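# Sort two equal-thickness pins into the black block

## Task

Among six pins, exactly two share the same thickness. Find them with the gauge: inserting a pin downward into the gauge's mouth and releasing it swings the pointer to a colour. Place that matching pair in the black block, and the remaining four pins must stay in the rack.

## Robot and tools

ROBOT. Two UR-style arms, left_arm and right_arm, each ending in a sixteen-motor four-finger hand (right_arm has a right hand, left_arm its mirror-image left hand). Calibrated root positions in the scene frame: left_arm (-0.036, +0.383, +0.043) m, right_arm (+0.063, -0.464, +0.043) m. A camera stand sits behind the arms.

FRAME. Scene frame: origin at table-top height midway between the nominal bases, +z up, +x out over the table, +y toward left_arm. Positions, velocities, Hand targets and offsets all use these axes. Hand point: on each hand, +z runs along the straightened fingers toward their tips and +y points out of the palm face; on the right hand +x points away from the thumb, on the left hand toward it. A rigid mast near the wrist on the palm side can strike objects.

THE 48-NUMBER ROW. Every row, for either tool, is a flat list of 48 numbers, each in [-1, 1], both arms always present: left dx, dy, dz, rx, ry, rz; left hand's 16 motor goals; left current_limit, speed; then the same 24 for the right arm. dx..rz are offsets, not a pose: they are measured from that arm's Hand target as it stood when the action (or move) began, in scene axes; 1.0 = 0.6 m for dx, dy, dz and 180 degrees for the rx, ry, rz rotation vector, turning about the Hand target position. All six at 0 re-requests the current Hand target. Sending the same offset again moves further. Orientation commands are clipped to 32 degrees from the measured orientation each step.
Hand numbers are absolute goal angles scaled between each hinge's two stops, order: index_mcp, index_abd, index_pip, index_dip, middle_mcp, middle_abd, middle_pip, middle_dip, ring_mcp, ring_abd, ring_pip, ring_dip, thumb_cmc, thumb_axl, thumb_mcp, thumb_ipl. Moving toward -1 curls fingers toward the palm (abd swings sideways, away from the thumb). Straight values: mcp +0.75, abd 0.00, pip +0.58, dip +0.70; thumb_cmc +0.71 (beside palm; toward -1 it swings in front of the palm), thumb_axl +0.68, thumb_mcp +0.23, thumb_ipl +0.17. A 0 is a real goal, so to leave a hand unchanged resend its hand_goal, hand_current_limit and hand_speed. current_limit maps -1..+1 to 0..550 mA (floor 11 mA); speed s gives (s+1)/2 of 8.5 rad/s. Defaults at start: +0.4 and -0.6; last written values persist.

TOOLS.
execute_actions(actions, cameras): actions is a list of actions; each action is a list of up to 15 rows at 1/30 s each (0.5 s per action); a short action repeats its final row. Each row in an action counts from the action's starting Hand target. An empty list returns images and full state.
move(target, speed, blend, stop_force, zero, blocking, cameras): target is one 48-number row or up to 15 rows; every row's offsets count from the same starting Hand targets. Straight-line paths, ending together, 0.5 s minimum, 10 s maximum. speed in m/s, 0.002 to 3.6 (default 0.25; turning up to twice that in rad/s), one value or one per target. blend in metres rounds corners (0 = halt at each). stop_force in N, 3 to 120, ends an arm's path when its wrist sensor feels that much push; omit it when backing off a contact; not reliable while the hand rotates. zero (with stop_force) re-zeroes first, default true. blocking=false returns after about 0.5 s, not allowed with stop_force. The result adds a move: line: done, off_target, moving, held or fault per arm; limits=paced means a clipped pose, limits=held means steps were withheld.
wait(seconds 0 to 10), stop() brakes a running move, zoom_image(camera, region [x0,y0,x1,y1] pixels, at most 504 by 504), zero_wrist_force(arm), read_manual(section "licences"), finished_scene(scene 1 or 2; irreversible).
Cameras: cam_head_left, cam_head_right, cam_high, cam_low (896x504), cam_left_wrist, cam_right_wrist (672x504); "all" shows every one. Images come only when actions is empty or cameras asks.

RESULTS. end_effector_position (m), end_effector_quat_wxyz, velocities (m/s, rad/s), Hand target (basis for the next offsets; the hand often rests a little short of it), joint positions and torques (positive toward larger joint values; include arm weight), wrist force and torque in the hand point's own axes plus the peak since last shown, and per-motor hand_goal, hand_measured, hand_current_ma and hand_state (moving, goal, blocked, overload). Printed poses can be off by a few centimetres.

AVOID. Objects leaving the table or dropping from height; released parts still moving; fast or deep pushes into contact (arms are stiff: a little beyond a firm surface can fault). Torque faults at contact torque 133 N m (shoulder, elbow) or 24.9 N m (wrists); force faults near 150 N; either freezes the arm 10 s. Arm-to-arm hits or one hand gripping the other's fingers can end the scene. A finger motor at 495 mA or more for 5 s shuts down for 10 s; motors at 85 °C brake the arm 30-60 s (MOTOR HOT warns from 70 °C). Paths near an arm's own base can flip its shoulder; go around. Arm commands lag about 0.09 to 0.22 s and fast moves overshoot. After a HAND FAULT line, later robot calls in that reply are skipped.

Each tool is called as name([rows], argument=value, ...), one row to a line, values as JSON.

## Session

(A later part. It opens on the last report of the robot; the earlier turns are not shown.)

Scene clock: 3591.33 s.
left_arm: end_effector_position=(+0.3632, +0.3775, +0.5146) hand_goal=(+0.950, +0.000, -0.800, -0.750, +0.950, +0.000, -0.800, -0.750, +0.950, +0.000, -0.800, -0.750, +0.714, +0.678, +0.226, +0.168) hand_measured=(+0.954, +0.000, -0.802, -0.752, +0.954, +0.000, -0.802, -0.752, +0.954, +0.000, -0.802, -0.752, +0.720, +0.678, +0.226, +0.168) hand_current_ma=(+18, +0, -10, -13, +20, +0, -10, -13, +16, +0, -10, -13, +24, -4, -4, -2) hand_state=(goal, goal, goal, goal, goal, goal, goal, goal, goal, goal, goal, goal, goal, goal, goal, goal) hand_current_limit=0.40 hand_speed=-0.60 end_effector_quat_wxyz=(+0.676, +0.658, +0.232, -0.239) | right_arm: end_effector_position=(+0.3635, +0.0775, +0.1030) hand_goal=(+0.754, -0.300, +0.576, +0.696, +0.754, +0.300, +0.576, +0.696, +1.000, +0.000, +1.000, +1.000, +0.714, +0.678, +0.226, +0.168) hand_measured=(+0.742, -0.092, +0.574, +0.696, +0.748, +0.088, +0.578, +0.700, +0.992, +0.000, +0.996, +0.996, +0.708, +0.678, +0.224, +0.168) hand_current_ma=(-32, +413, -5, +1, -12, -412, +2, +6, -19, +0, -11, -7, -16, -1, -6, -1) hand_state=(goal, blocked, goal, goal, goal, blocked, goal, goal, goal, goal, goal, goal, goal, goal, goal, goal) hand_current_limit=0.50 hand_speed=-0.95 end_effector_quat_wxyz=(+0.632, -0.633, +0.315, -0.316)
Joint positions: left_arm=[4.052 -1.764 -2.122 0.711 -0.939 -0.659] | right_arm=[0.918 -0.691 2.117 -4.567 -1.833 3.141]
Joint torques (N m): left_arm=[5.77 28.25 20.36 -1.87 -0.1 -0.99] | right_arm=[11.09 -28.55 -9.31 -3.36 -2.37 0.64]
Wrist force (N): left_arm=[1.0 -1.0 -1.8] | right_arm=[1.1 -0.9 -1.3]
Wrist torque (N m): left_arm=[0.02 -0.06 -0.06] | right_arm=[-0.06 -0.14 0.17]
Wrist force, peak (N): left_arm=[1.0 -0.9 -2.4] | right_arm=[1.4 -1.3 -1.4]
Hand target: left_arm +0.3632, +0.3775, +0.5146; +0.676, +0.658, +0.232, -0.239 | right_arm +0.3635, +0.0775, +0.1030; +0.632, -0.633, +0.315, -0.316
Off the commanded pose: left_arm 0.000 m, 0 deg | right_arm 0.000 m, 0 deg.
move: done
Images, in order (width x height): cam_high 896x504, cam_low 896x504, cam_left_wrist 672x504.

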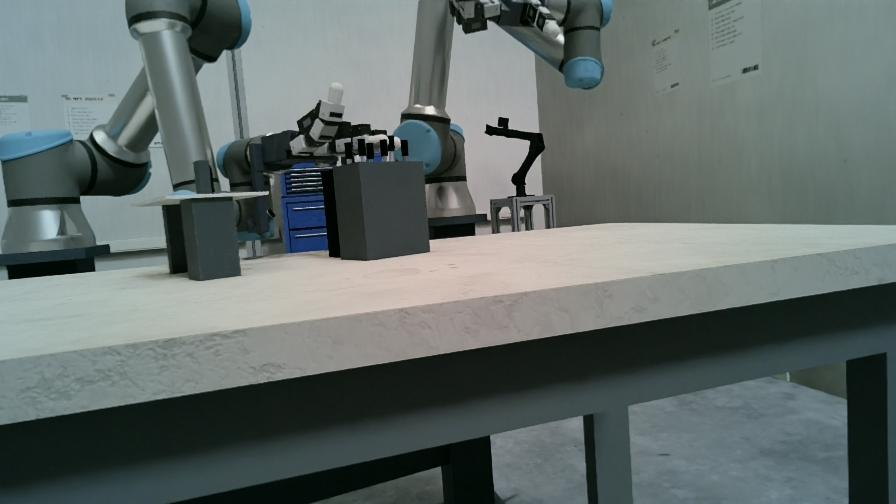

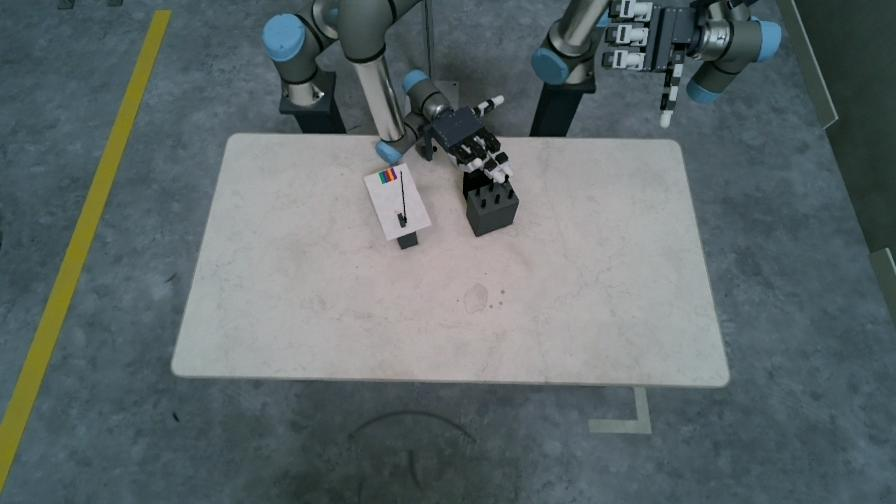

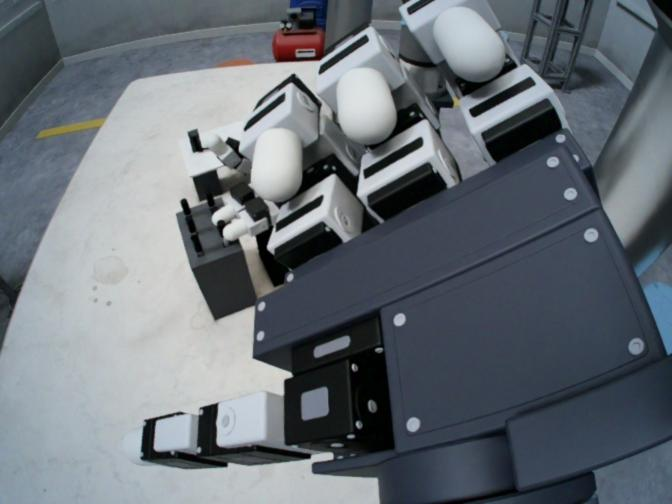

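move(target=[0,0,0,0,0,0, 0.95,0,-0.8,-0.75, 0.95,0,-0.8,-0.75, 0.95,0,-0.8,-0.75, 0.714,0.678,0.226,0.168, 0.4,-0.6, 0,0,-0.0183,0,0,0, 0.754,-0.3,0.576,0.696, 0.754,0.3,0.576,0.696, 1.0,0,1.0,1.0, 0.714,0.678,0.226,0.168, 0.5,-0.95], speed=0.01, stop_force=3, cameras=["cam_low","cam_left_wrist","cam_high"])

zoom_image(camera="cam_left_wrist", region=[190, 200, 250, 260])

zoom_image(camera="cam_high", region=[365, 115, 415, 165])

Scene clock: 3605.43 s.
left_arm: end_effector_position=(+0.3632, +0.3775, +0.5146) hand_goal=(+0.950, +0.000, -0.800, -0.750, +0.950, +0.000, -0.800, -0.750, +0.950, +0.000, -0.800, -0.750, +0.714, +0.678, +0.226, +0.168) hand_measured=(+0.954, +0.000, -0.802, -0.752, +0.954, +0.000, -0.802, -0.752, +0.954, +0.000, -0.802, -0.752, +0.720, +0.678, +0.226, +0.168) hand_current_ma=(+18, +0, -10, -13, +20, +0, -10, -13, +16, +0, -10, -13, +24, -4, -4, -2) hand_state=(goal, goal, goal, goal, goal, goal, goal, goal, goal, goal, goal, goal, goal, goal, goal, goal) hand_current_limit=0.40 hand_speed=-0.60 end_effector_quat_wxyz=(+0.676, +0.658, +0.232, -0.239) | right_arm: end_effector_position=(+0.3635, +0.0775, +0.0920) hand_goal=(+0.754, -0.300, +0.576, +0.696, +0.754, +0.300, +0.576, +0.696, +1.000, +0.000, +1.000, +1.000, +0.714, +0.678, +0.226, +0.168) hand_measured=(+0.742, -0.092, +0.574, +0.696, +0.748, +0.088, +0.578, +0.700, +0.992, +0.000, +0.996, +0.996, +0.708, +0.678, +0.224, +0.168) hand_current_ma=(-33, +413, -5, +1, -12, -412, +2, +6, -19, +0, -11, -7, -16, -1, -6, -1) hand_state=(goal, blocked, goal, goal, goal, blocked, goal, goal, goal, goal, goal, goal, goal, goal, goal, goal) hand_current_limit=0.50 hand_speed=-0.95 end_effector_quat_wxyz=(+0.632, -0.633, +0.315, -0.316)
Joint positions: left_arm=[4.052 -1.764 -2.122 0.711 -0.939 -0.659] | right_arm=[0.918 -0.661 2.108 -4.587 -1.833 3.141]
Joint torques (N m): left_arm=[6.78 28.67 19.78 -1.64 -0.15 -0.78] | right_arm=[10.32 -29.22 -10.54 -3.27 -2.44 -1.1]
Wrist force (N): left_arm=[1.2 -0.8 -1.8] | right_arm=[1.2 -1.0 -1.4]
Wrist torque (N m): left_arm=[0.05 -0.07 -0.06] | right_arm=[-0.06 -0.16 0.17]
Wrist force, peak (N): left_arm=[1.4 -1.0 -2.2] | right_arm=[1.5 -1.1 -1.4]
Hand target: left_arm +0.3632, +0.3775, +0.5146; +0.676, +0.658, +0.232, -0.239 | right_arm +0.3635, +0.0775, +0.0920; +0.632, -0.633, +0.315, -0.316
Off the commanded pose: left_arm 0.000 m, 0 deg | right_arm 0.000 m, 0 deg.
move: done
Images, in order (width x height): cam_high 896x504, cam_low 896x504, cam_left_wrist 672x504.

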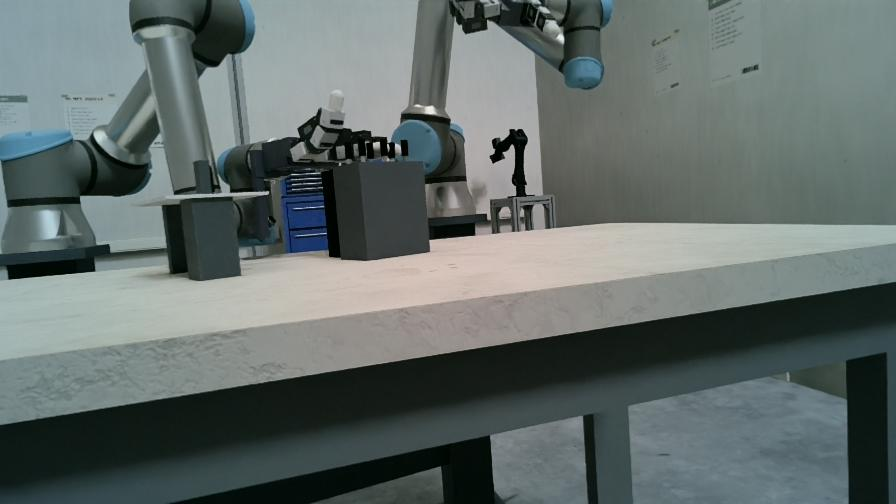

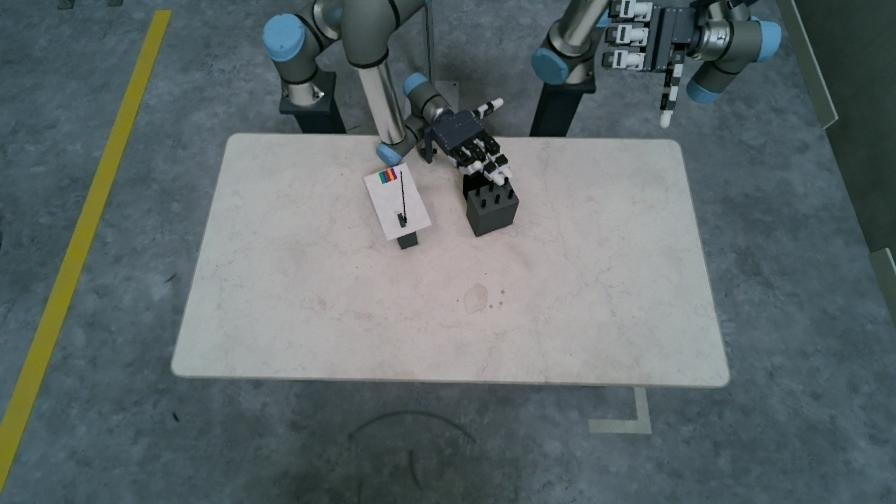

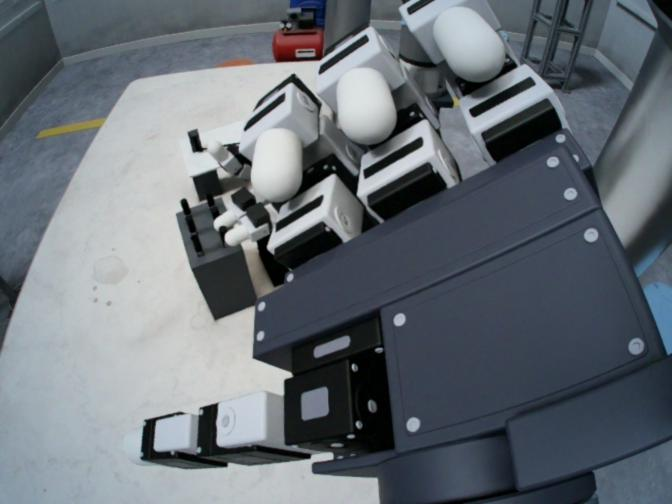

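Scaled by 8.400 from the camera's 672x504 image, which has a finer 960x720 frame.

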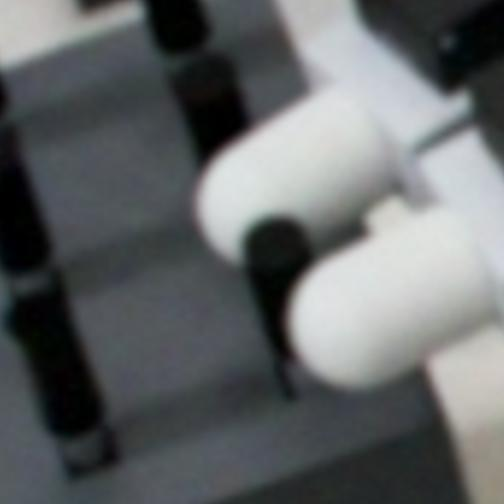

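Scaled by 10.080.

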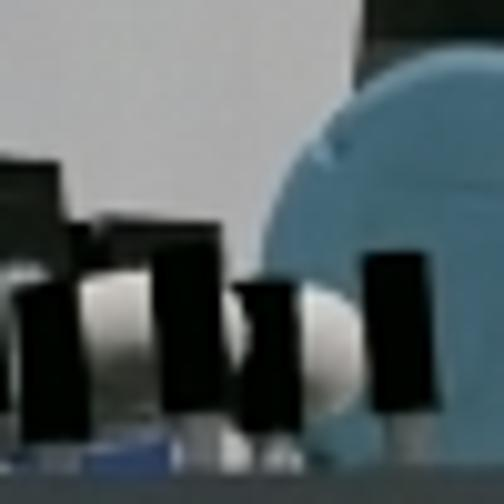

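move(target=[0,0,0,0,0,0, 0.95,0,-0.8,-0.75, 0.95,0,-0.8,-0.75, 0.95,0,-0.8,-0.75, 0.714,0.678,0.226,0.168, 0.4,-0.6, 0,0,-0.004,0,0,0, 0.754,-0.3,0.576,0.696, 0.754,0.3,0.576,0.696, 1.0,0,1.0,1.0, 0.714,0.678,0.226,0.168, 0.5,-0.95], speed=0.006, stop_force=3)

Scene clock: 3609.80 s.
left_arm: end_effector_position=(+0.3632, +0.3775, +0.5146) hand_goal=(+0.950, +0.000, -0.800, -0.750, +0.950, +0.000, -0.800, -0.750, +0.950, +0.000, -0.800, -0.750, +0.714, +0.678, +0.226, +0.168) hand_measured=(+0.954, +0.000, -0.802, -0.752, +0.954, +0.000, -0.802, -0.752, +0.954, +0.000, -0.802, -0.752, +0.720, +0.678, +0.226, +0.168) hand_current_ma=(+18, +0, -10, -13, +20, +0, -10, -13, +16, +0, -10, -13, +24, -4, -4, -2) hand_state=(goal, goal, goal, goal, goal, goal, goal, goal, goal, goal, goal, goal, goal, goal, goal, goal) hand_current_limit=0.40 hand_speed=-0.60 end_effector_quat_wxyz=(+0.676, +0.658, +0.232, -0.239) | right_arm: end_effector_position=(+0.3635, +0.0775, +0.0896) hand_goal=(+0.754, -0.300, +0.576, +0.696, +0.754, +0.300, +0.576, +0.696, +1.000, +0.000, +1.000, +1.000, +0.714, +0.678, +0.226, +0.168) hand_measured=(+0.746, -0.092, +0.576, +0.696, +0.754, +0.088, +0.578, +0.700, +0.992, +0.000, +0.996, +0.996, +0.708, +0.678, +0.224, +0.168) hand_current_ma=(-21, +413, -1, +1, -1, -412, +4, +6, -19, +0, -11, -7, -16, -1, -6, -1) hand_state=(goal, blocked, goal, goal, goal, blocked, goal, goal, goal, goal, goal, goal, goal, goal, goal, goal) hand_current_limit=0.50 hand_speed=-0.95 end_effector_quat_wxyz=(+0.632, -0.633, +0.315, -0.316)
Joint positions: left_arm=[4.052 -1.764 -2.122 0.711 -0.939 -0.659] | right_arm=[0.918 -0.655 2.105 -4.591 -1.833 3.141]
Joint torques (N m): left_arm=[5.86 27.19 19.06 -1.89 0.04 -0.86] | right_arm=[11.27 -29.33 -9.58 -3.09 -2.47 -1.13]
Wrist force (N): left_arm=[1.0 -1.0 -1.8] | right_arm=[1.1 -2.2 -1.2]
Wrist torque (N m): left_arm=[0.03 -0.05 -0.06] | right_arm=[0.00 -0.16 0.15]
Wrist force, peak (N): left_arm=[1.3 -0.7 -2.2] | right_arm=[1.4 -2.4 -1.3]
Hand target: left_arm +0.3632, +0.3775, +0.5146; +0.676, +0.658, +0.232, -0.239 | right_arm +0.3635, +0.0775, +0.0896; +0.632, -0.633, +0.315, -0.316
Off the commanded pose: left_arm 0.000 m, 0 deg | right_arm 0.000 m, 0 deg.
move: done

move(target=[0,0,0,0,0,0, 0.95,0,-0.8,-0.75, 0.95,0,-0.8,-0.75, 0.95,0,-0.8,-0.75, 0.714,0.678,0.226,0.168, 0.4,-0.6, 0,0,0.001,0,0,0, 0.754,-0.04,0.576,0.696, 0.754,0.04,0.576,0.696, 1.0,0,1.0,1.0, 0.714,0.678,0.226,0.168, 0.5,-0.95], speed=0.01, cameras=["cam_low","cam_left_wrist","cam_high"])

zoom_image(camera="cam_left_wrist", region=[190, 200, 250, 260])

zoom_image(camera="cam_high", region=[365, 115, 415, 165])

Scene clock: 3621.47 s.
left_arm: end_effector_position=(+0.3632, +0.3775, +0.5146) hand_goal=(+0.950, +0.000, -0.800, -0.750, +0.950, +0.000, -0.800, -0.750, +0.950, +0.000, -0.800, -0.750, +0.714, +0.678, +0.226, +0.168) hand_measured=(+0.954, +0.000, -0.802, -0.752, +0.954, +0.000, -0.802, -0.752, +0.954, +0.000, -0.802, -0.752, +0.720, +0.678, +0.226, +0.168) hand_current_ma=(+18, +0, -10, -13, +20, +0, -10, -13, +16, +0, -10, -13, +24, -4, -4, -2) hand_state=(goal, goal, goal, goal, goal, goal, goal, goal, goal, goal, goal, goal, goal, goal, goal, goal) hand_current_limit=0.40 hand_speed=-0.60 end_effector_quat_wxyz=(+0.676, +0.658, +0.232, -0.239) | right_arm: end_effector_position=(+0.3635, +0.0775, +0.0902) hand_goal=(+0.754, -0.040, +0.576, +0.696, +0.754, +0.040, +0.576, +0.696, +1.000, +0.000, +1.000, +1.000, +0.714, +0.678, +0.226, +0.168) hand_measured=(+0.744, -0.044, +0.574, +0.696, +0.746, +0.044, +0.576, +0.698, +0.992, +0.000, +0.996, +0.996, +0.708, +0.678, +0.224, +0.168) hand_current_ma=(-26, -5, -2, +1, -18, +5, +0, +4, -19, +0, -11, -7, -16, -1, -6, -1) hand_state=(goal, goal, goal, goal, goal, goal, goal, goal, goal, goal, goal, goal, goal, goal, goal, goal) hand_current_limit=0.50 hand_speed=-0.95 end_effector_quat_wxyz=(+0.632, -0.633, +0.315, -0.316)
Joint positions: left_arm=[4.052 -1.764 -2.122 0.711 -0.939 -0.659] | right_arm=[0.918 -0.657 2.106 -4.59 -1.833 3.141]
Joint torques (N m): left_arm=[6.55 27.09 20.01 -1.76 0.07 -0.88] | right_arm=[10.93 -45.09 2.61 -0.72 -2.48 -1.07]
Wrist force (N): left_arm=[1.1 -0.8 -2.0] | right_arm=[1.2 -1.5 -1.4]
Wrist torque (N m): left_arm=[0.06 -0.06 -0.06] | right_arm=[-0.10 -0.17 0.16]
Wrist force, peak (N): left_arm=[1.4 -0.8 -2.3] | right_arm=[1.3 -2.8 -1.4]
Hand target: left_arm +0.3632, +0.3775, +0.5146; +0.676, +0.658, +0.232, -0.239 | right_arm +0.3635, +0.0775, +0.0902; +0.632, -0.633, +0.315, -0.316
Off the commanded pose: left_arm 0.000 m, 0 deg | right_arm 0.000 m, 0 deg.
move: done
Images, in order (width x height): cam_high 896x504, cam_low 896x504, cam_left_wrist 672x504.

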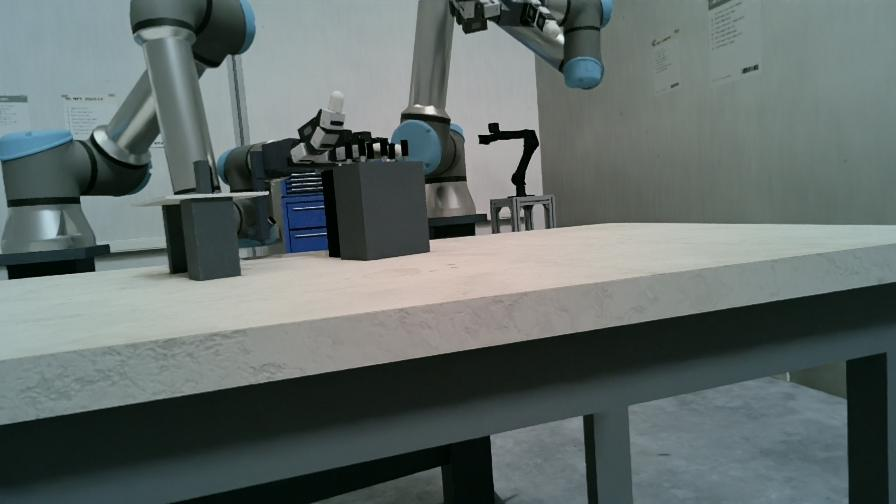

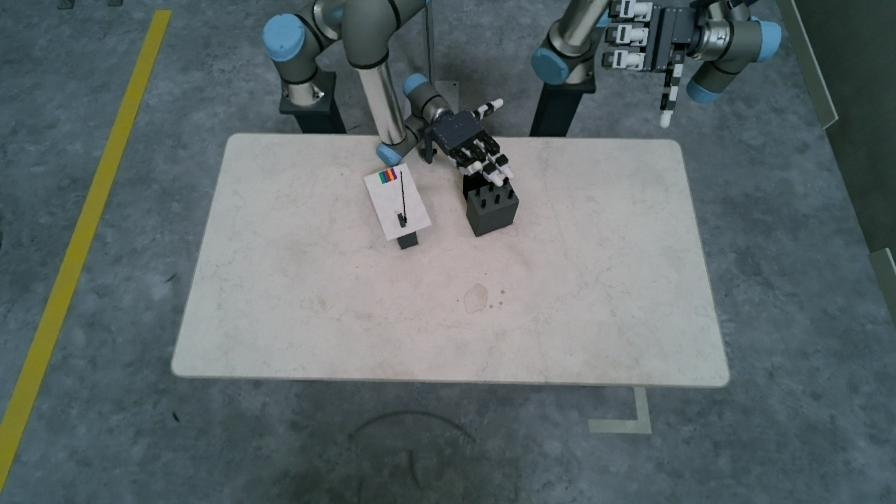

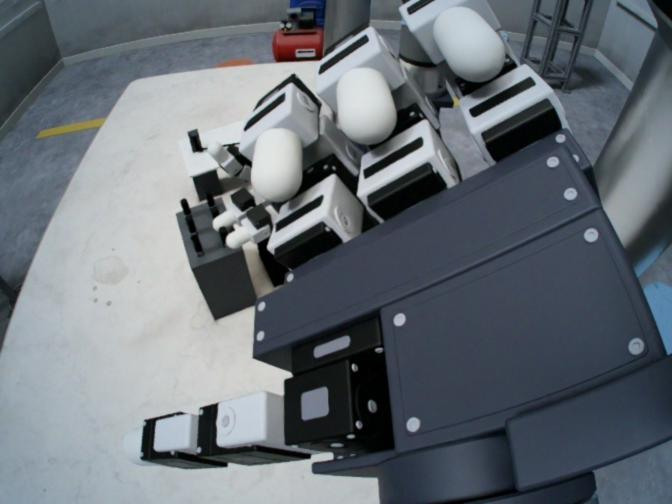

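Scaled by 8.400 from the camera's 672x504 image, which has a finer 960x720 frame.

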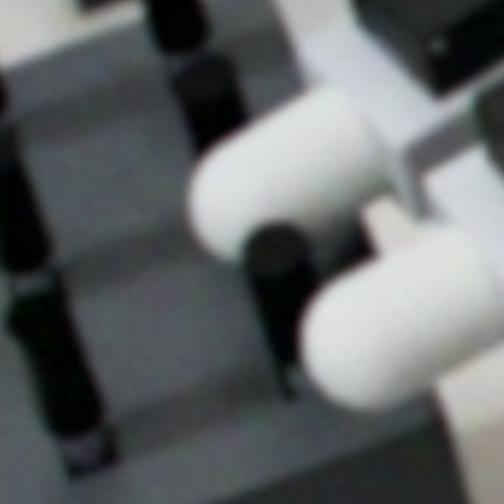

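Scaled by 10.080.

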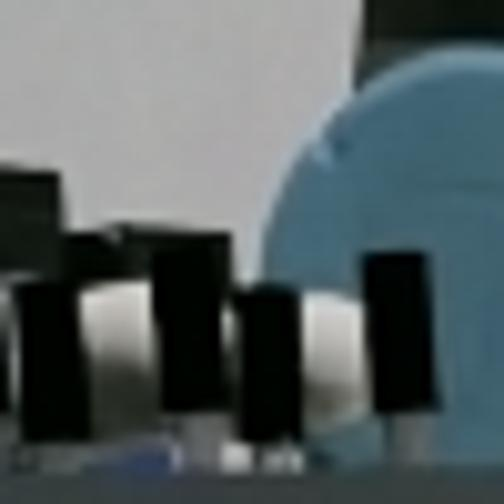

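move(target=[0,0,0,0,0,0, 0.95,0,-0.8,-0.75, 0.95,0,-0.8,-0.75, 0.95,0,-0.8,-0.75, 0.714,0.678,0.226,0.168, 0.4,-0.6, 0,0,0.0667,0,0,0, 0.754,-0.04,0.576,0.696, 0.754,0.04,0.576,0.696, 1.0,0,1.0,1.0, 0.714,0.678,0.226,0.168, 0.5,-0.95], speed=0.03, cameras=["cam_low","cam_left_wrist","cam_high"])

zoom_image(camera="cam_left_wrist", region=[190, 200, 250, 260])

zoom_image(camera="cam_high", region=[365, 115, 415, 165])

Scene clock: 3631.13 s.
left_arm: end_effector_position=(+0.3632, +0.3775, +0.5146) hand_goal=(+0.950, +0.000, -0.800, -0.750, +0.950, +0.000, -0.800, -0.750, +0.950, +0.000, -0.800, -0.750, +0.714, +0.678, +0.226, +0.168) hand_measured=(+0.954, +0.000, -0.802, -0.752, +0.954, +0.000, -0.802, -0.752, +0.954, +0.000, -0.802, -0.752, +0.720, +0.678, +0.226, +0.168) hand_current_ma=(+18, +0, -10, -13, +20, +0, -10, -13, +16, +0, -10, -13, +24, -4, -4, -2) hand_state=(goal, goal, goal, goal, goal, goal, goal, goal, goal, goal, goal, goal, goal, goal, goal, goal) hand_current_limit=0.40 hand_speed=-0.60 end_effector_quat_wxyz=(+0.676, +0.658, +0.232, -0.239) | right_arm: end_effector_position=(+0.3635, +0.0775, +0.1301) hand_goal=(+0.754, -0.040, +0.576, +0.696, +0.754, +0.040, +0.576, +0.696, +1.000, +0.000, +1.000, +1.000, +0.714, +0.678, +0.226, +0.168) hand_measured=(+0.744, -0.044, +0.574, +0.696, +0.746, +0.044, +0.576, +0.698, +0.992, +0.000, +0.996, +0.996, +0.708, +0.678, +0.224, +0.168) hand_current_ma=(-26, -5, -2, +1, -18, +5, +0, +4, -19, +0, -11, -7, -16, -1, -6, -1) hand_state=(goal, goal, goal, goal, goal, goal, goal, goal, goal, goal, goal, goal, goal, goal, goal, goal) hand_current_limit=0.50 hand_speed=-0.95 end_effector_quat_wxyz=(+0.632, -0.633, +0.315, -0.316)
Joint positions: left_arm=[4.052 -1.764 -2.122 0.711 -0.939 -0.659] | right_arm=[0.918 -0.765 2.137 -4.512 -1.833 3.141]
Joint torques (N m): left_arm=[6.51 27.01 18.51 -1.7 -0.02 -0.77] | right_arm=[9.69 -44.18 1.8 -0.67 -2.17 -0.3]
Wrist force (N): left_arm=[0.9 -0.9 -1.8] | right_arm=[1.0 -1.3 -1.0]
Wrist torque (N m): left_arm=[0.04 -0.04 -0.07] | right_arm=[-0.10 -0.15 0.17]
Wrist force, peak (N): left_arm=[1.2 -0.9 -2.2] | right_arm=[1.5 -1.5 -1.1]
Hand target: left_arm +0.3632, +0.3775, +0.5146; +0.676, +0.658, +0.232, -0.239 | right_arm +0.3635, +0.0775, +0.1302; +0.632, -0.633, +0.315, -0.316
Off the commanded pose: left_arm 0.000 m, 0 deg | right_arm 0.000 m, 0 deg.
move: done
Images, in order (width x height): cam_high 896x504, cam_low 896x504, cam_left_wrist 672x504.

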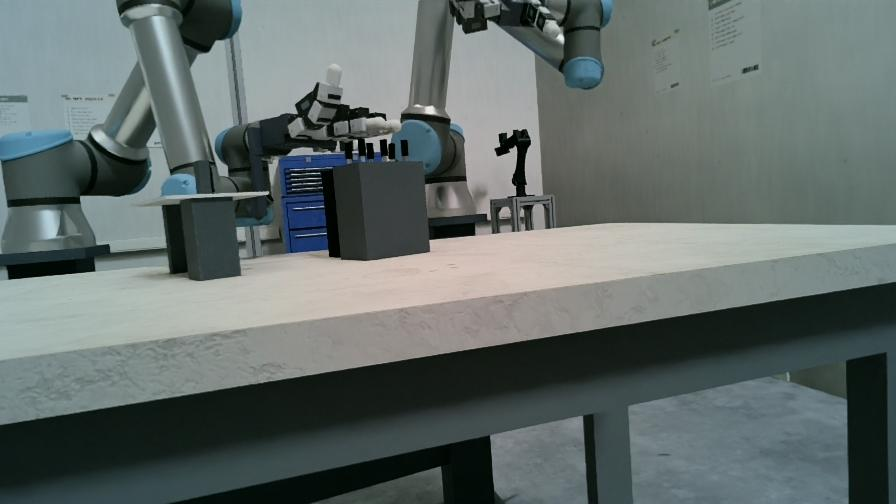

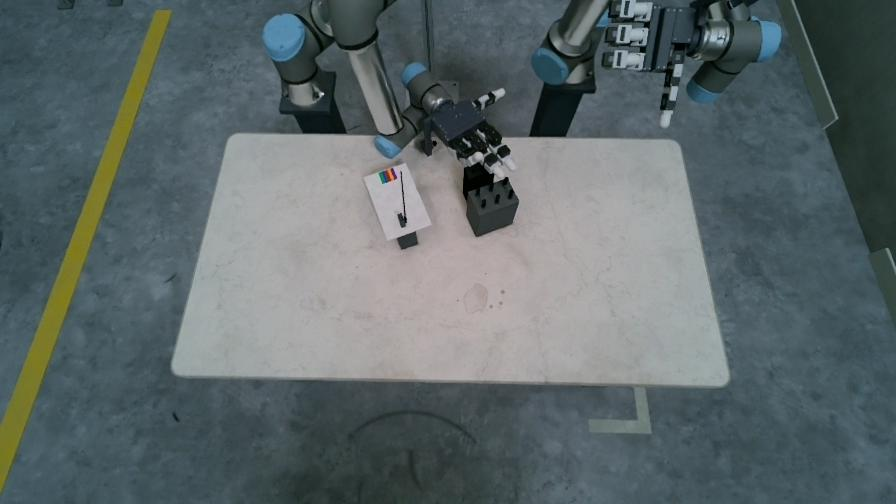

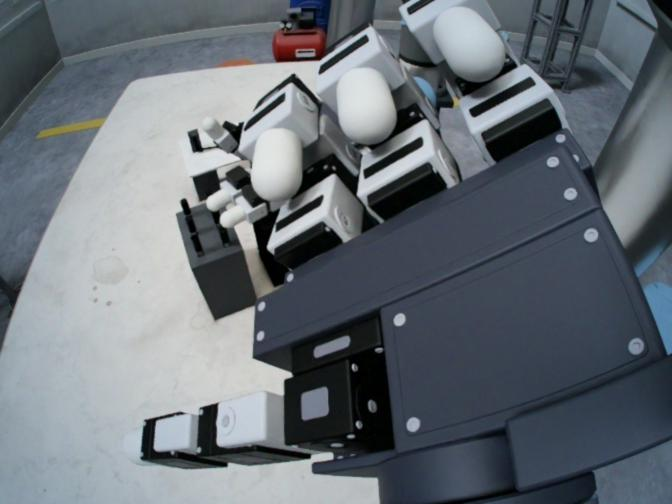

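Scaled by 8.400 from the camera's 672x504 image, which has a finer 960x720 frame.

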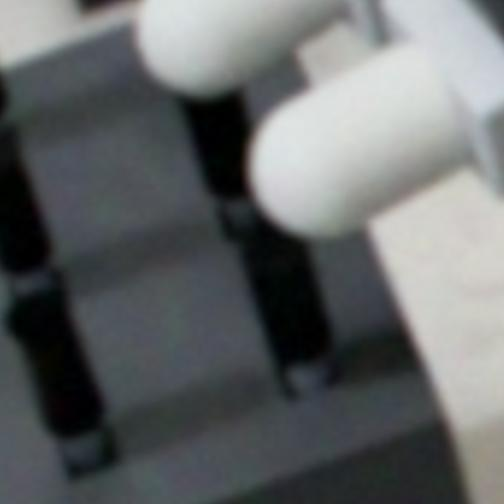

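Scaled by 10.080.

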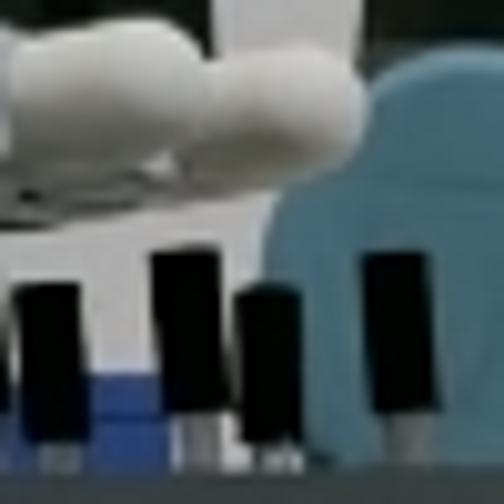

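move([
  [0,0,0,0,0,0, 0.95,0,-0.8,-0.75, 0.95,0,-0.8,-0.75, 0.95,0,-0.8,-0.75, 0.714,0.678,0.226,0.168, 0.4,-0.6, 0,0,0.3833,0,0,0, 0.754,-0.04,0.576,0.696, 0.754,0.04,0.576,0.696, 1.0,0,1.0,1.0, 0.714,0.678,0.226,0.168, 0.5,-0.95],
  [0,0,0,0,0,0, 0.95,0,-0.8,-0.75, 0.95,0,-0.8,-0.75, 0.95,0,-0.8,-0.75, 0.714,0.678,0.226,0.168, 0.4,-0.6, 0.0,0.0833,0.3833,-0.3009,0.3993,0, 0.754,-0.04,0.576,0.696, 0.754,0.04,0.576,0.696, 1.0,0,1.0,1.0, 0.714,0.678,0.226,0.168, 0.5,-0.95],
], speed=[0.15,0.25], blend=[0.03,0], cameras=["cam_low"])

Scene clock: 3661.27 s.
left_arm: end_effector_position=(+0.3632, +0.3775, +0.5146) hand_goal=(+0.950, +0.000, -0.800, -0.750, +0.950, +0.000, -0.800, -0.750, +0.950, +0.000, -0.800, -0.750, +0.714, +0.678, +0.226, +0.168) hand_measured=(+0.954, +0.000, -0.802, -0.752, +0.954, +0.000, -0.802, -0.752, +0.954, +0.000, -0.802, -0.752, +0.720, +0.678, +0.226, +0.168) hand_current_ma=(+18, +0, -10, -13, +20, +0, -10, -13, +16, +0, -10, -13, +24, -4, -4, -2) hand_state=(goal, goal, goal, goal, goal, goal, goal, goal, goal, goal, goal, goal, goal, goal, goal, goal) hand_current_limit=0.40 hand_speed=-0.60 end_effector_quat_wxyz=(+0.676, +0.658, +0.232, -0.239) | right_arm: end_effector_position=(+0.3635, +0.1274, +0.3602) hand_goal=(+0.754, -0.040, +0.576, +0.696, +0.754, +0.040, +0.576, +0.696, +1.000, +0.000, +1.000, +1.000, +0.714, +0.678, +0.226, +0.168) hand_measured=(+0.750, -0.042, +0.574, +0.696, +0.750, +0.042, +0.576, +0.698, +0.992, +0.000, +0.996, +0.996, +0.712, +0.678, +0.224, +0.168) hand_current_ma=(-11, -5, -2, +1, -11, +5, +0, +4, -19, +0, -11, -7, -4, -1, -6, -1) hand_state=(goal, goal, goal, goal, goal, goal, goal, goal, goal, goal, goal, goal, goal, goal, goal, goal) hand_current_limit=0.50 hand_speed=-0.95 end_effector_quat_wxyz=(+0.000, +0.895, -0.446, +0.000)
Joint positions: left_arm=[4.052 -1.764 -2.122 0.711 -0.939 -0.659] | right_arm=[0.847 -1.002 0.936 -1.504 -1.571 3.333]
Joint torques (N m): left_arm=[6.48 27.1 20.31 -1.57 0.25 -0.64] | right_arm=[8.23 -37.14 -27.18 -1.2 2.52 -1.26]
Wrist force (N): left_arm=[1.0 -0.7 -2.2] | right_arm=[-0.5 0.2 -0.6]
Wrist torque (N m): left_arm=[0.10 -0.06 -0.07] | right_arm=[0.05 0.09 -0.01]
Wrist force, peak (N): left_arm=[1.2 -0.8 -2.4] | right_arm=[1.5 -1.6 -1.1]
Hand target: left_arm +0.3632, +0.3775, +0.5146; +0.676, +0.658, +0.232, -0.239 | right_arm +0.3635, +0.1274, +0.3602; +0.000, +0.895, -0.446, +0.000
Off the commanded pose: left_arm 0.000 m, 0 deg | right_arm 0.000 m, 0 deg.
move: done
Images, in order (width x height): cam_low 896x504.

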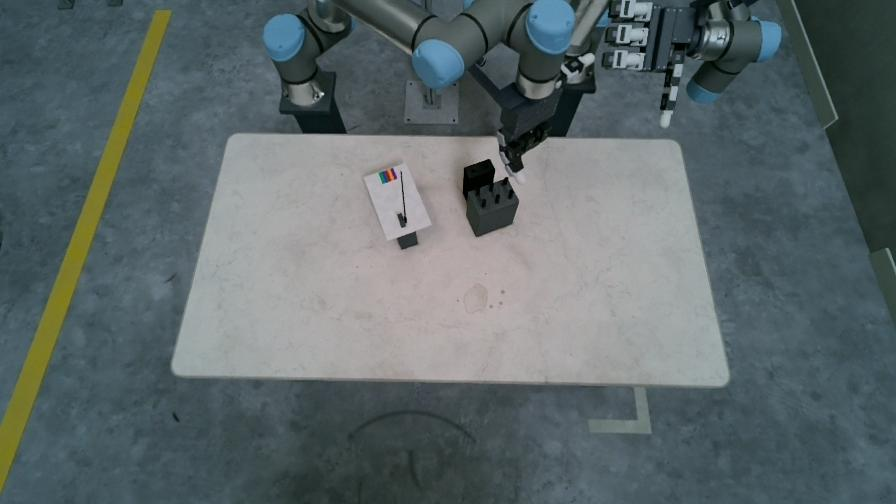

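move([
  [0,0,0,0,0,0, 0.95,0,-0.8,-0.75, 0.95,0,-0.8,-0.75, 0.95,0,-0.8,-0.75, 0.714,0.678,0.226,0.168, 0.4,-0.6, 0.04183,0.07283,0,0,0,-0.3111, 0.754,-0.04,0.576,0.696, 0.754,0.04,0.576,0.696, 0.95,0,-0.8,-0.75, 0.714,0.678,0.226,0.168, 0.5,-0.9],
  [0,0,0,0,0,0, 0.95,0,-0.8,-0.75, 0.95,0,-0.8,-0.75, 0.95,0,-0.8,-0.75, 0.714,0.678,0.226,0.168, 0.4,-0.6, 0.04183,0.07283,-0.08367,0,0,-0.3111, 0.754,-0.04,0.576,0.696, 0.754,0.04,0.576,0.696, 0.95,0,-0.8,-0.75, 0.714,0.678,0.226,0.168, 0.5,-0.9],
], speed=[0.3,0.1], cameras=["cam_low","cam_left_wrist","cam_high"])

zoom_image(camera="cam_left_wrist", region=[180, 180, 250, 270])

zoom_image(camera="cam_high", region=[355, 95, 425, 165])

Scene clock: 3673.73 s.
left_arm: end_effector_position=(+0.3632, +0.3775, +0.5146) hand_goal=(+0.950, +0.000, -0.800, -0.750, +0.950, +0.000, -0.800, -0.750, +0.950, +0.000, -0.800, -0.750, +0.714, +0.678, +0.226, +0.168) hand_measured=(+0.954, +0.000, -0.802, -0.752, +0.954, +0.000, -0.802, -0.752, +0.954, +0.000, -0.802, -0.752, +0.720, +0.678, +0.226, +0.168) hand_current_ma=(+18, +0, -10, -13, +20, +0, -10, -13, +16, +0, -10, -13, +24, -4, -4, -2) hand_state=(goal, goal, goal, goal, goal, goal, goal, goal, goal, goal, goal, goal, goal, goal, goal, goal) hand_current_limit=0.40 hand_speed=-0.60 end_effector_quat_wxyz=(+0.676, +0.658, +0.232, -0.239) | right_arm: end_effector_position=(+0.3886, +0.1711, +0.3100) hand_goal=(+0.754, -0.040, +0.576, +0.696, +0.754, +0.040, +0.576, +0.696, +0.950, +0.000, -0.800, -0.750, +0.714, +0.678, +0.226, +0.168) hand_measured=(+0.750, -0.042, +0.574, +0.696, +0.750, +0.042, +0.576, +0.698, +0.948, +0.000, -0.794, -0.746, +0.712, +0.678, +0.224, +0.168) hand_current_ma=(-11, -4, -2, +1, -11, +5, +0, +4, -4, +0, +14, +6, -4, -1, -7, -1) hand_state=(goal, goal, goal, goal, goal, goal, goal, goal, goal, goal, goal, goal, goal, goal, goal, goal) hand_current_limit=0.50 hand_speed=-0.90 end_effector_quat_wxyz=(+0.000, -0.581, +0.814, +0.000)
Joint positions: left_arm=[4.052 -1.764 -2.122 0.711 -0.939 -0.659] | right_arm=[0.793 -1.065 1.161 -1.667 -1.57 4.256]
Joint torques (N m): left_arm=[5.21 26.25 19.36 -1.56 0.28 -0.73] | right_arm=[-9.8 -35.12 -14.1 -4.12 2.44 1.13]
Wrist force (N): left_arm=[1.2 -0.6 -1.9] | right_arm=[-0.4 -0.3 -1.2]
Wrist torque (N m): left_arm=[0.09 -0.08 -0.06] | right_arm=[0.02 0.05 -0.12]
Wrist force, peak (N): left_arm=[1.2 -0.7 -2.4] | right_arm=[-0.7 -0.5 -1.6]
Hand target: left_arm +0.3632, +0.3775, +0.5146; +0.676, +0.658, +0.232, -0.239 | right_arm +0.3886, +0.1711, +0.3100; +0.000, -0.581, +0.814, +0.000
Off the commanded pose: left_arm 0.000 m, 0 deg | right_arm 0.000 m, 0 deg.
move: done
Images, in order (width x height): cam_high 896x504, cam_low 896x504, cam_left_wrist 672x504.

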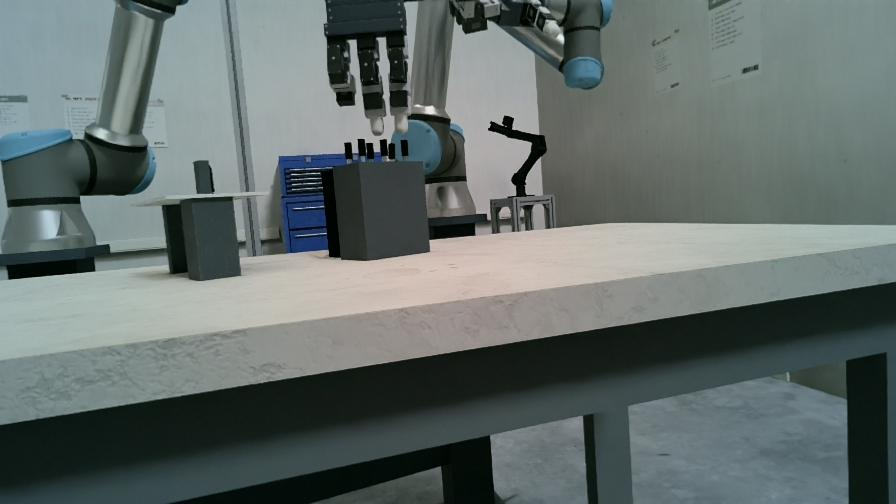

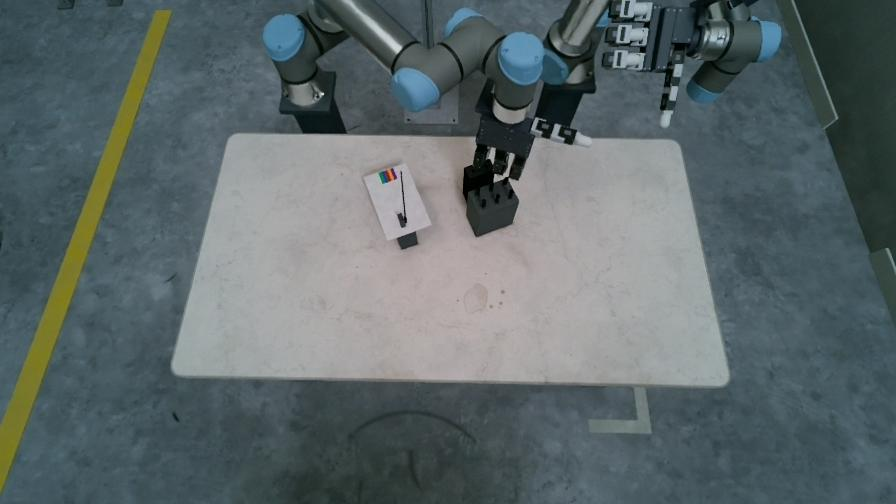

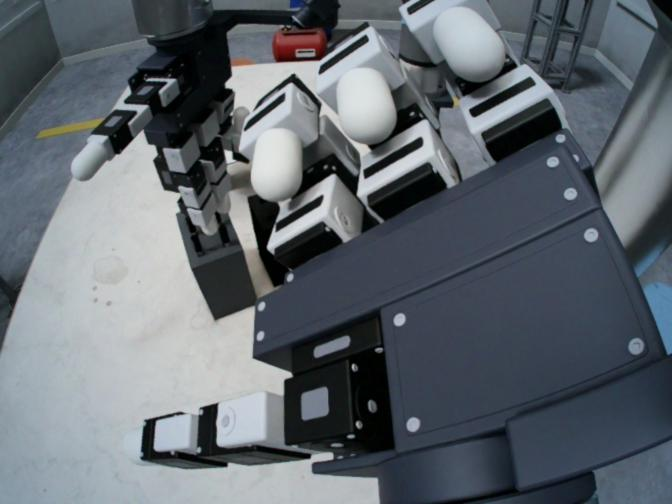

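Scaled by 5.600 from the camera's 672x504 image, which has a finer 960x720 frame.

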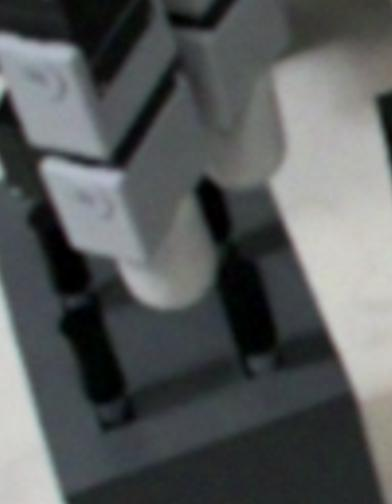

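Scaled by 7.200.

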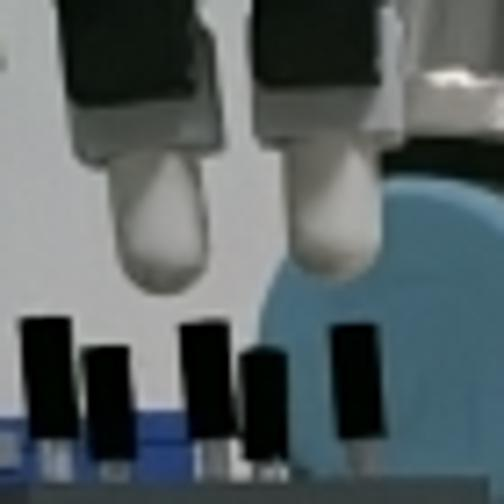

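move(target=[0,0,0,0,0,0, 0.95,0,-0.8,-0.75, 0.95,0,-0.8,-0.75, 0.95,0,-0.8,-0.75, 0.714,0.678,0.226,0.168, 0.4,-0.6, 0,0,-0.0333,0,0,0, 0.754,-0.04,0.576,0.696, 0.754,0.04,0.576,0.696, 0.95,0,-0.8,-0.75, 0.714,0.678,0.226,0.168, 0.5,-0.95], speed=0.03, stop_force=3, cameras=["cam_low","cam_left_wrist","cam_high"])

zoom_image(camera="cam_left_wrist", region=[180, 180, 250, 270])

zoom_image(camera="cam_high", region=[355, 95, 425, 165])

zoom_image(camera="cam_low", region=[460, 145, 530, 215])

Scene clock: 3683.83 s.
left_arm: end_effector_position=(+0.3632, +0.3775, +0.5146) hand_goal=(+0.950, +0.000, -0.800, -0.750, +0.950, +0.000, -0.800, -0.750, +0.950, +0.000, -0.800, -0.750, +0.714, +0.678, +0.226, +0.168) hand_measured=(+0.954, +0.000, -0.802, -0.752, +0.954, +0.000, -0.802, -0.752, +0.954, +0.000, -0.802, -0.752, +0.720, +0.678, +0.226, +0.168) hand_current_ma=(+18, +0, -10, -13, +20, +0, -10, -13, +16, +0, -10, -13, +24, -4, -4, -2) hand_state=(goal, goal, goal, goal, goal, goal, goal, goal, goal, goal, goal, goal, goal, goal, goal, goal) hand_current_limit=0.40 hand_speed=-0.60 end_effector_quat_wxyz=(+0.676, +0.658, +0.232, -0.239) | right_arm: end_effector_position=(+0.3886, +0.1711, +0.2900) hand_goal=(+0.754, -0.040, +0.576, +0.696, +0.754, +0.040, +0.576, +0.696, +0.950, +0.000, -0.800, -0.750, +0.714, +0.678, +0.226, +0.168) hand_measured=(+0.750, -0.042, +0.574, +0.696, +0.750, +0.042, +0.576, +0.698, +0.948, +0.000, -0.794, -0.746, +0.712, +0.678, +0.224, +0.168) hand_current_ma=(-11, -4, -2, +1, -11, +5, +0, +4, -4, +0, +14, +6, -4, -1, -7, -1) hand_state=(goal, goal, goal, goal, goal, goal, goal, goal, goal, goal, goal, goal, goal, goal, goal, goal) hand_current_limit=0.50 hand_speed=-0.95 end_effector_quat_wxyz=(+0.000, -0.581, +0.814, +0.000)
Joint positions: left_arm=[4.052 -1.764 -2.122 0.711 -0.939 -0.659] | right_arm=[0.793 -1.059 1.203 -1.715 -1.57 4.256]
Joint torques (N m): left_arm=[6.17 26.77 19.04 -1.53 0.39 -0.63] | right_arm=[-7.04 -34.21 -14.36 -4.14 0.14 0.24]
Wrist force (N): left_arm=[1.2 -0.8 -2.1] | right_arm=[-0.6 -0.2 -1.4]
Wrist torque (N m): left_arm=[0.07 -0.07 -0.05] | right_arm=[0.07 0.07 -0.14]
Wrist force, peak (N): left_arm=[1.4 -0.9 -2.2] | right_arm=[-0.8 -0.6 -1.6]
Hand target: left_arm +0.3632, +0.3775, +0.5146; +0.676, +0.658, +0.232, -0.239 | right_arm +0.3886, +0.1711, +0.2900; +0.000, -0.581, +0.814, +0.000
Off the commanded pose: left_arm 0.000 m, 0 deg | right_arm 0.000 m, 0 deg.
move: done
Images, in order (width x height): cam_high 896x504, cam_low 896x504, cam_left_wrist 672x504.

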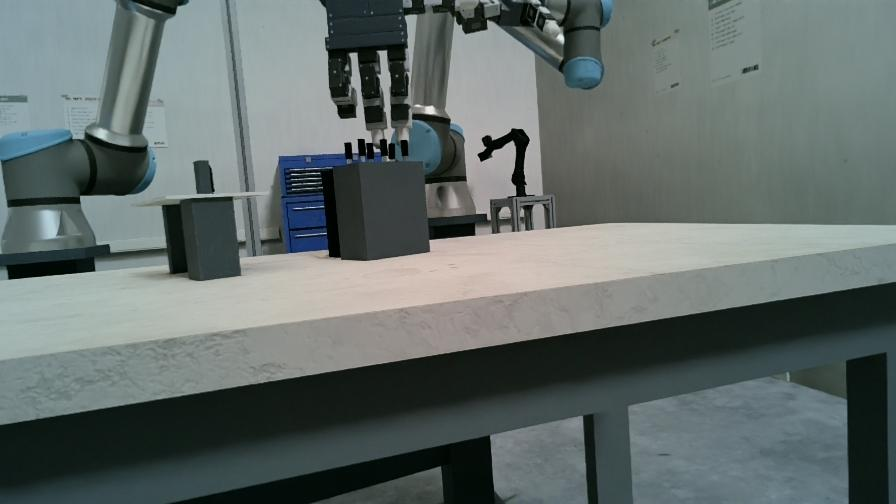

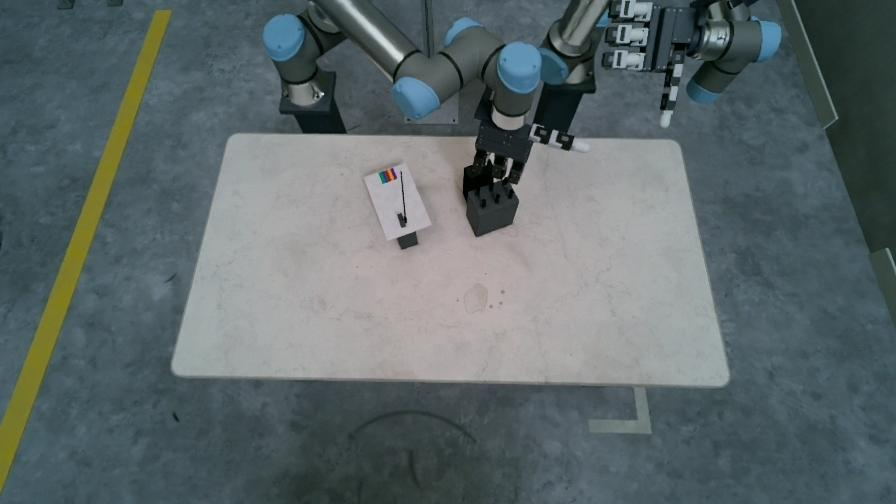

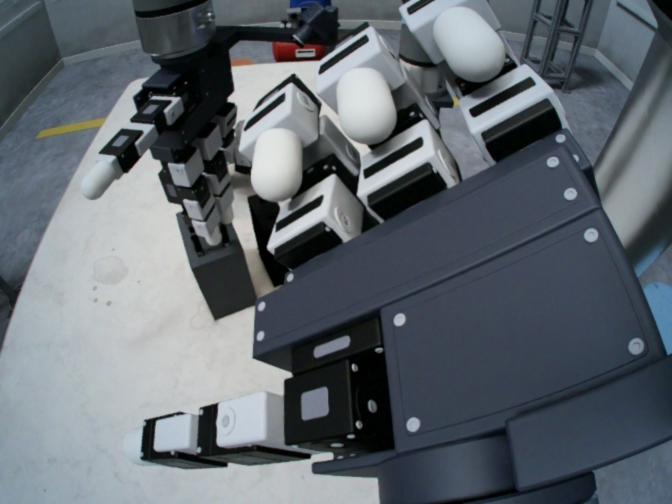

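Scaled by 5.600 from the camera's 672x504 image, which has a finer 960x720 frame.

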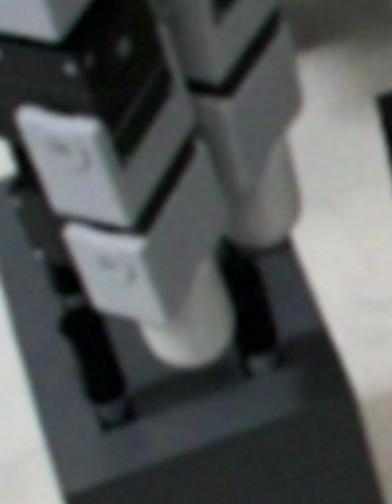

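Scaled by 7.200.

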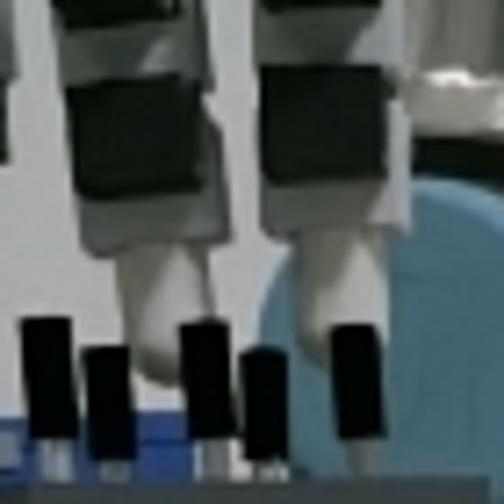

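Scaled by 7.200.

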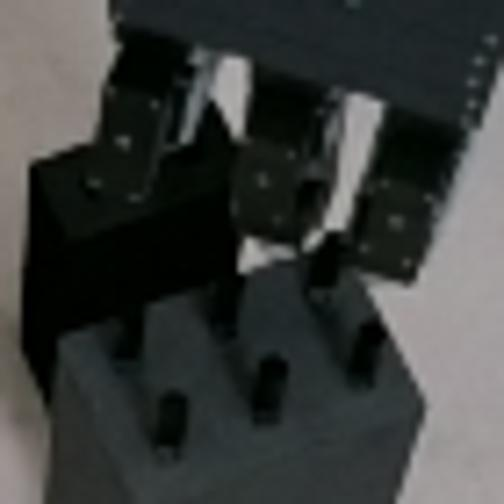

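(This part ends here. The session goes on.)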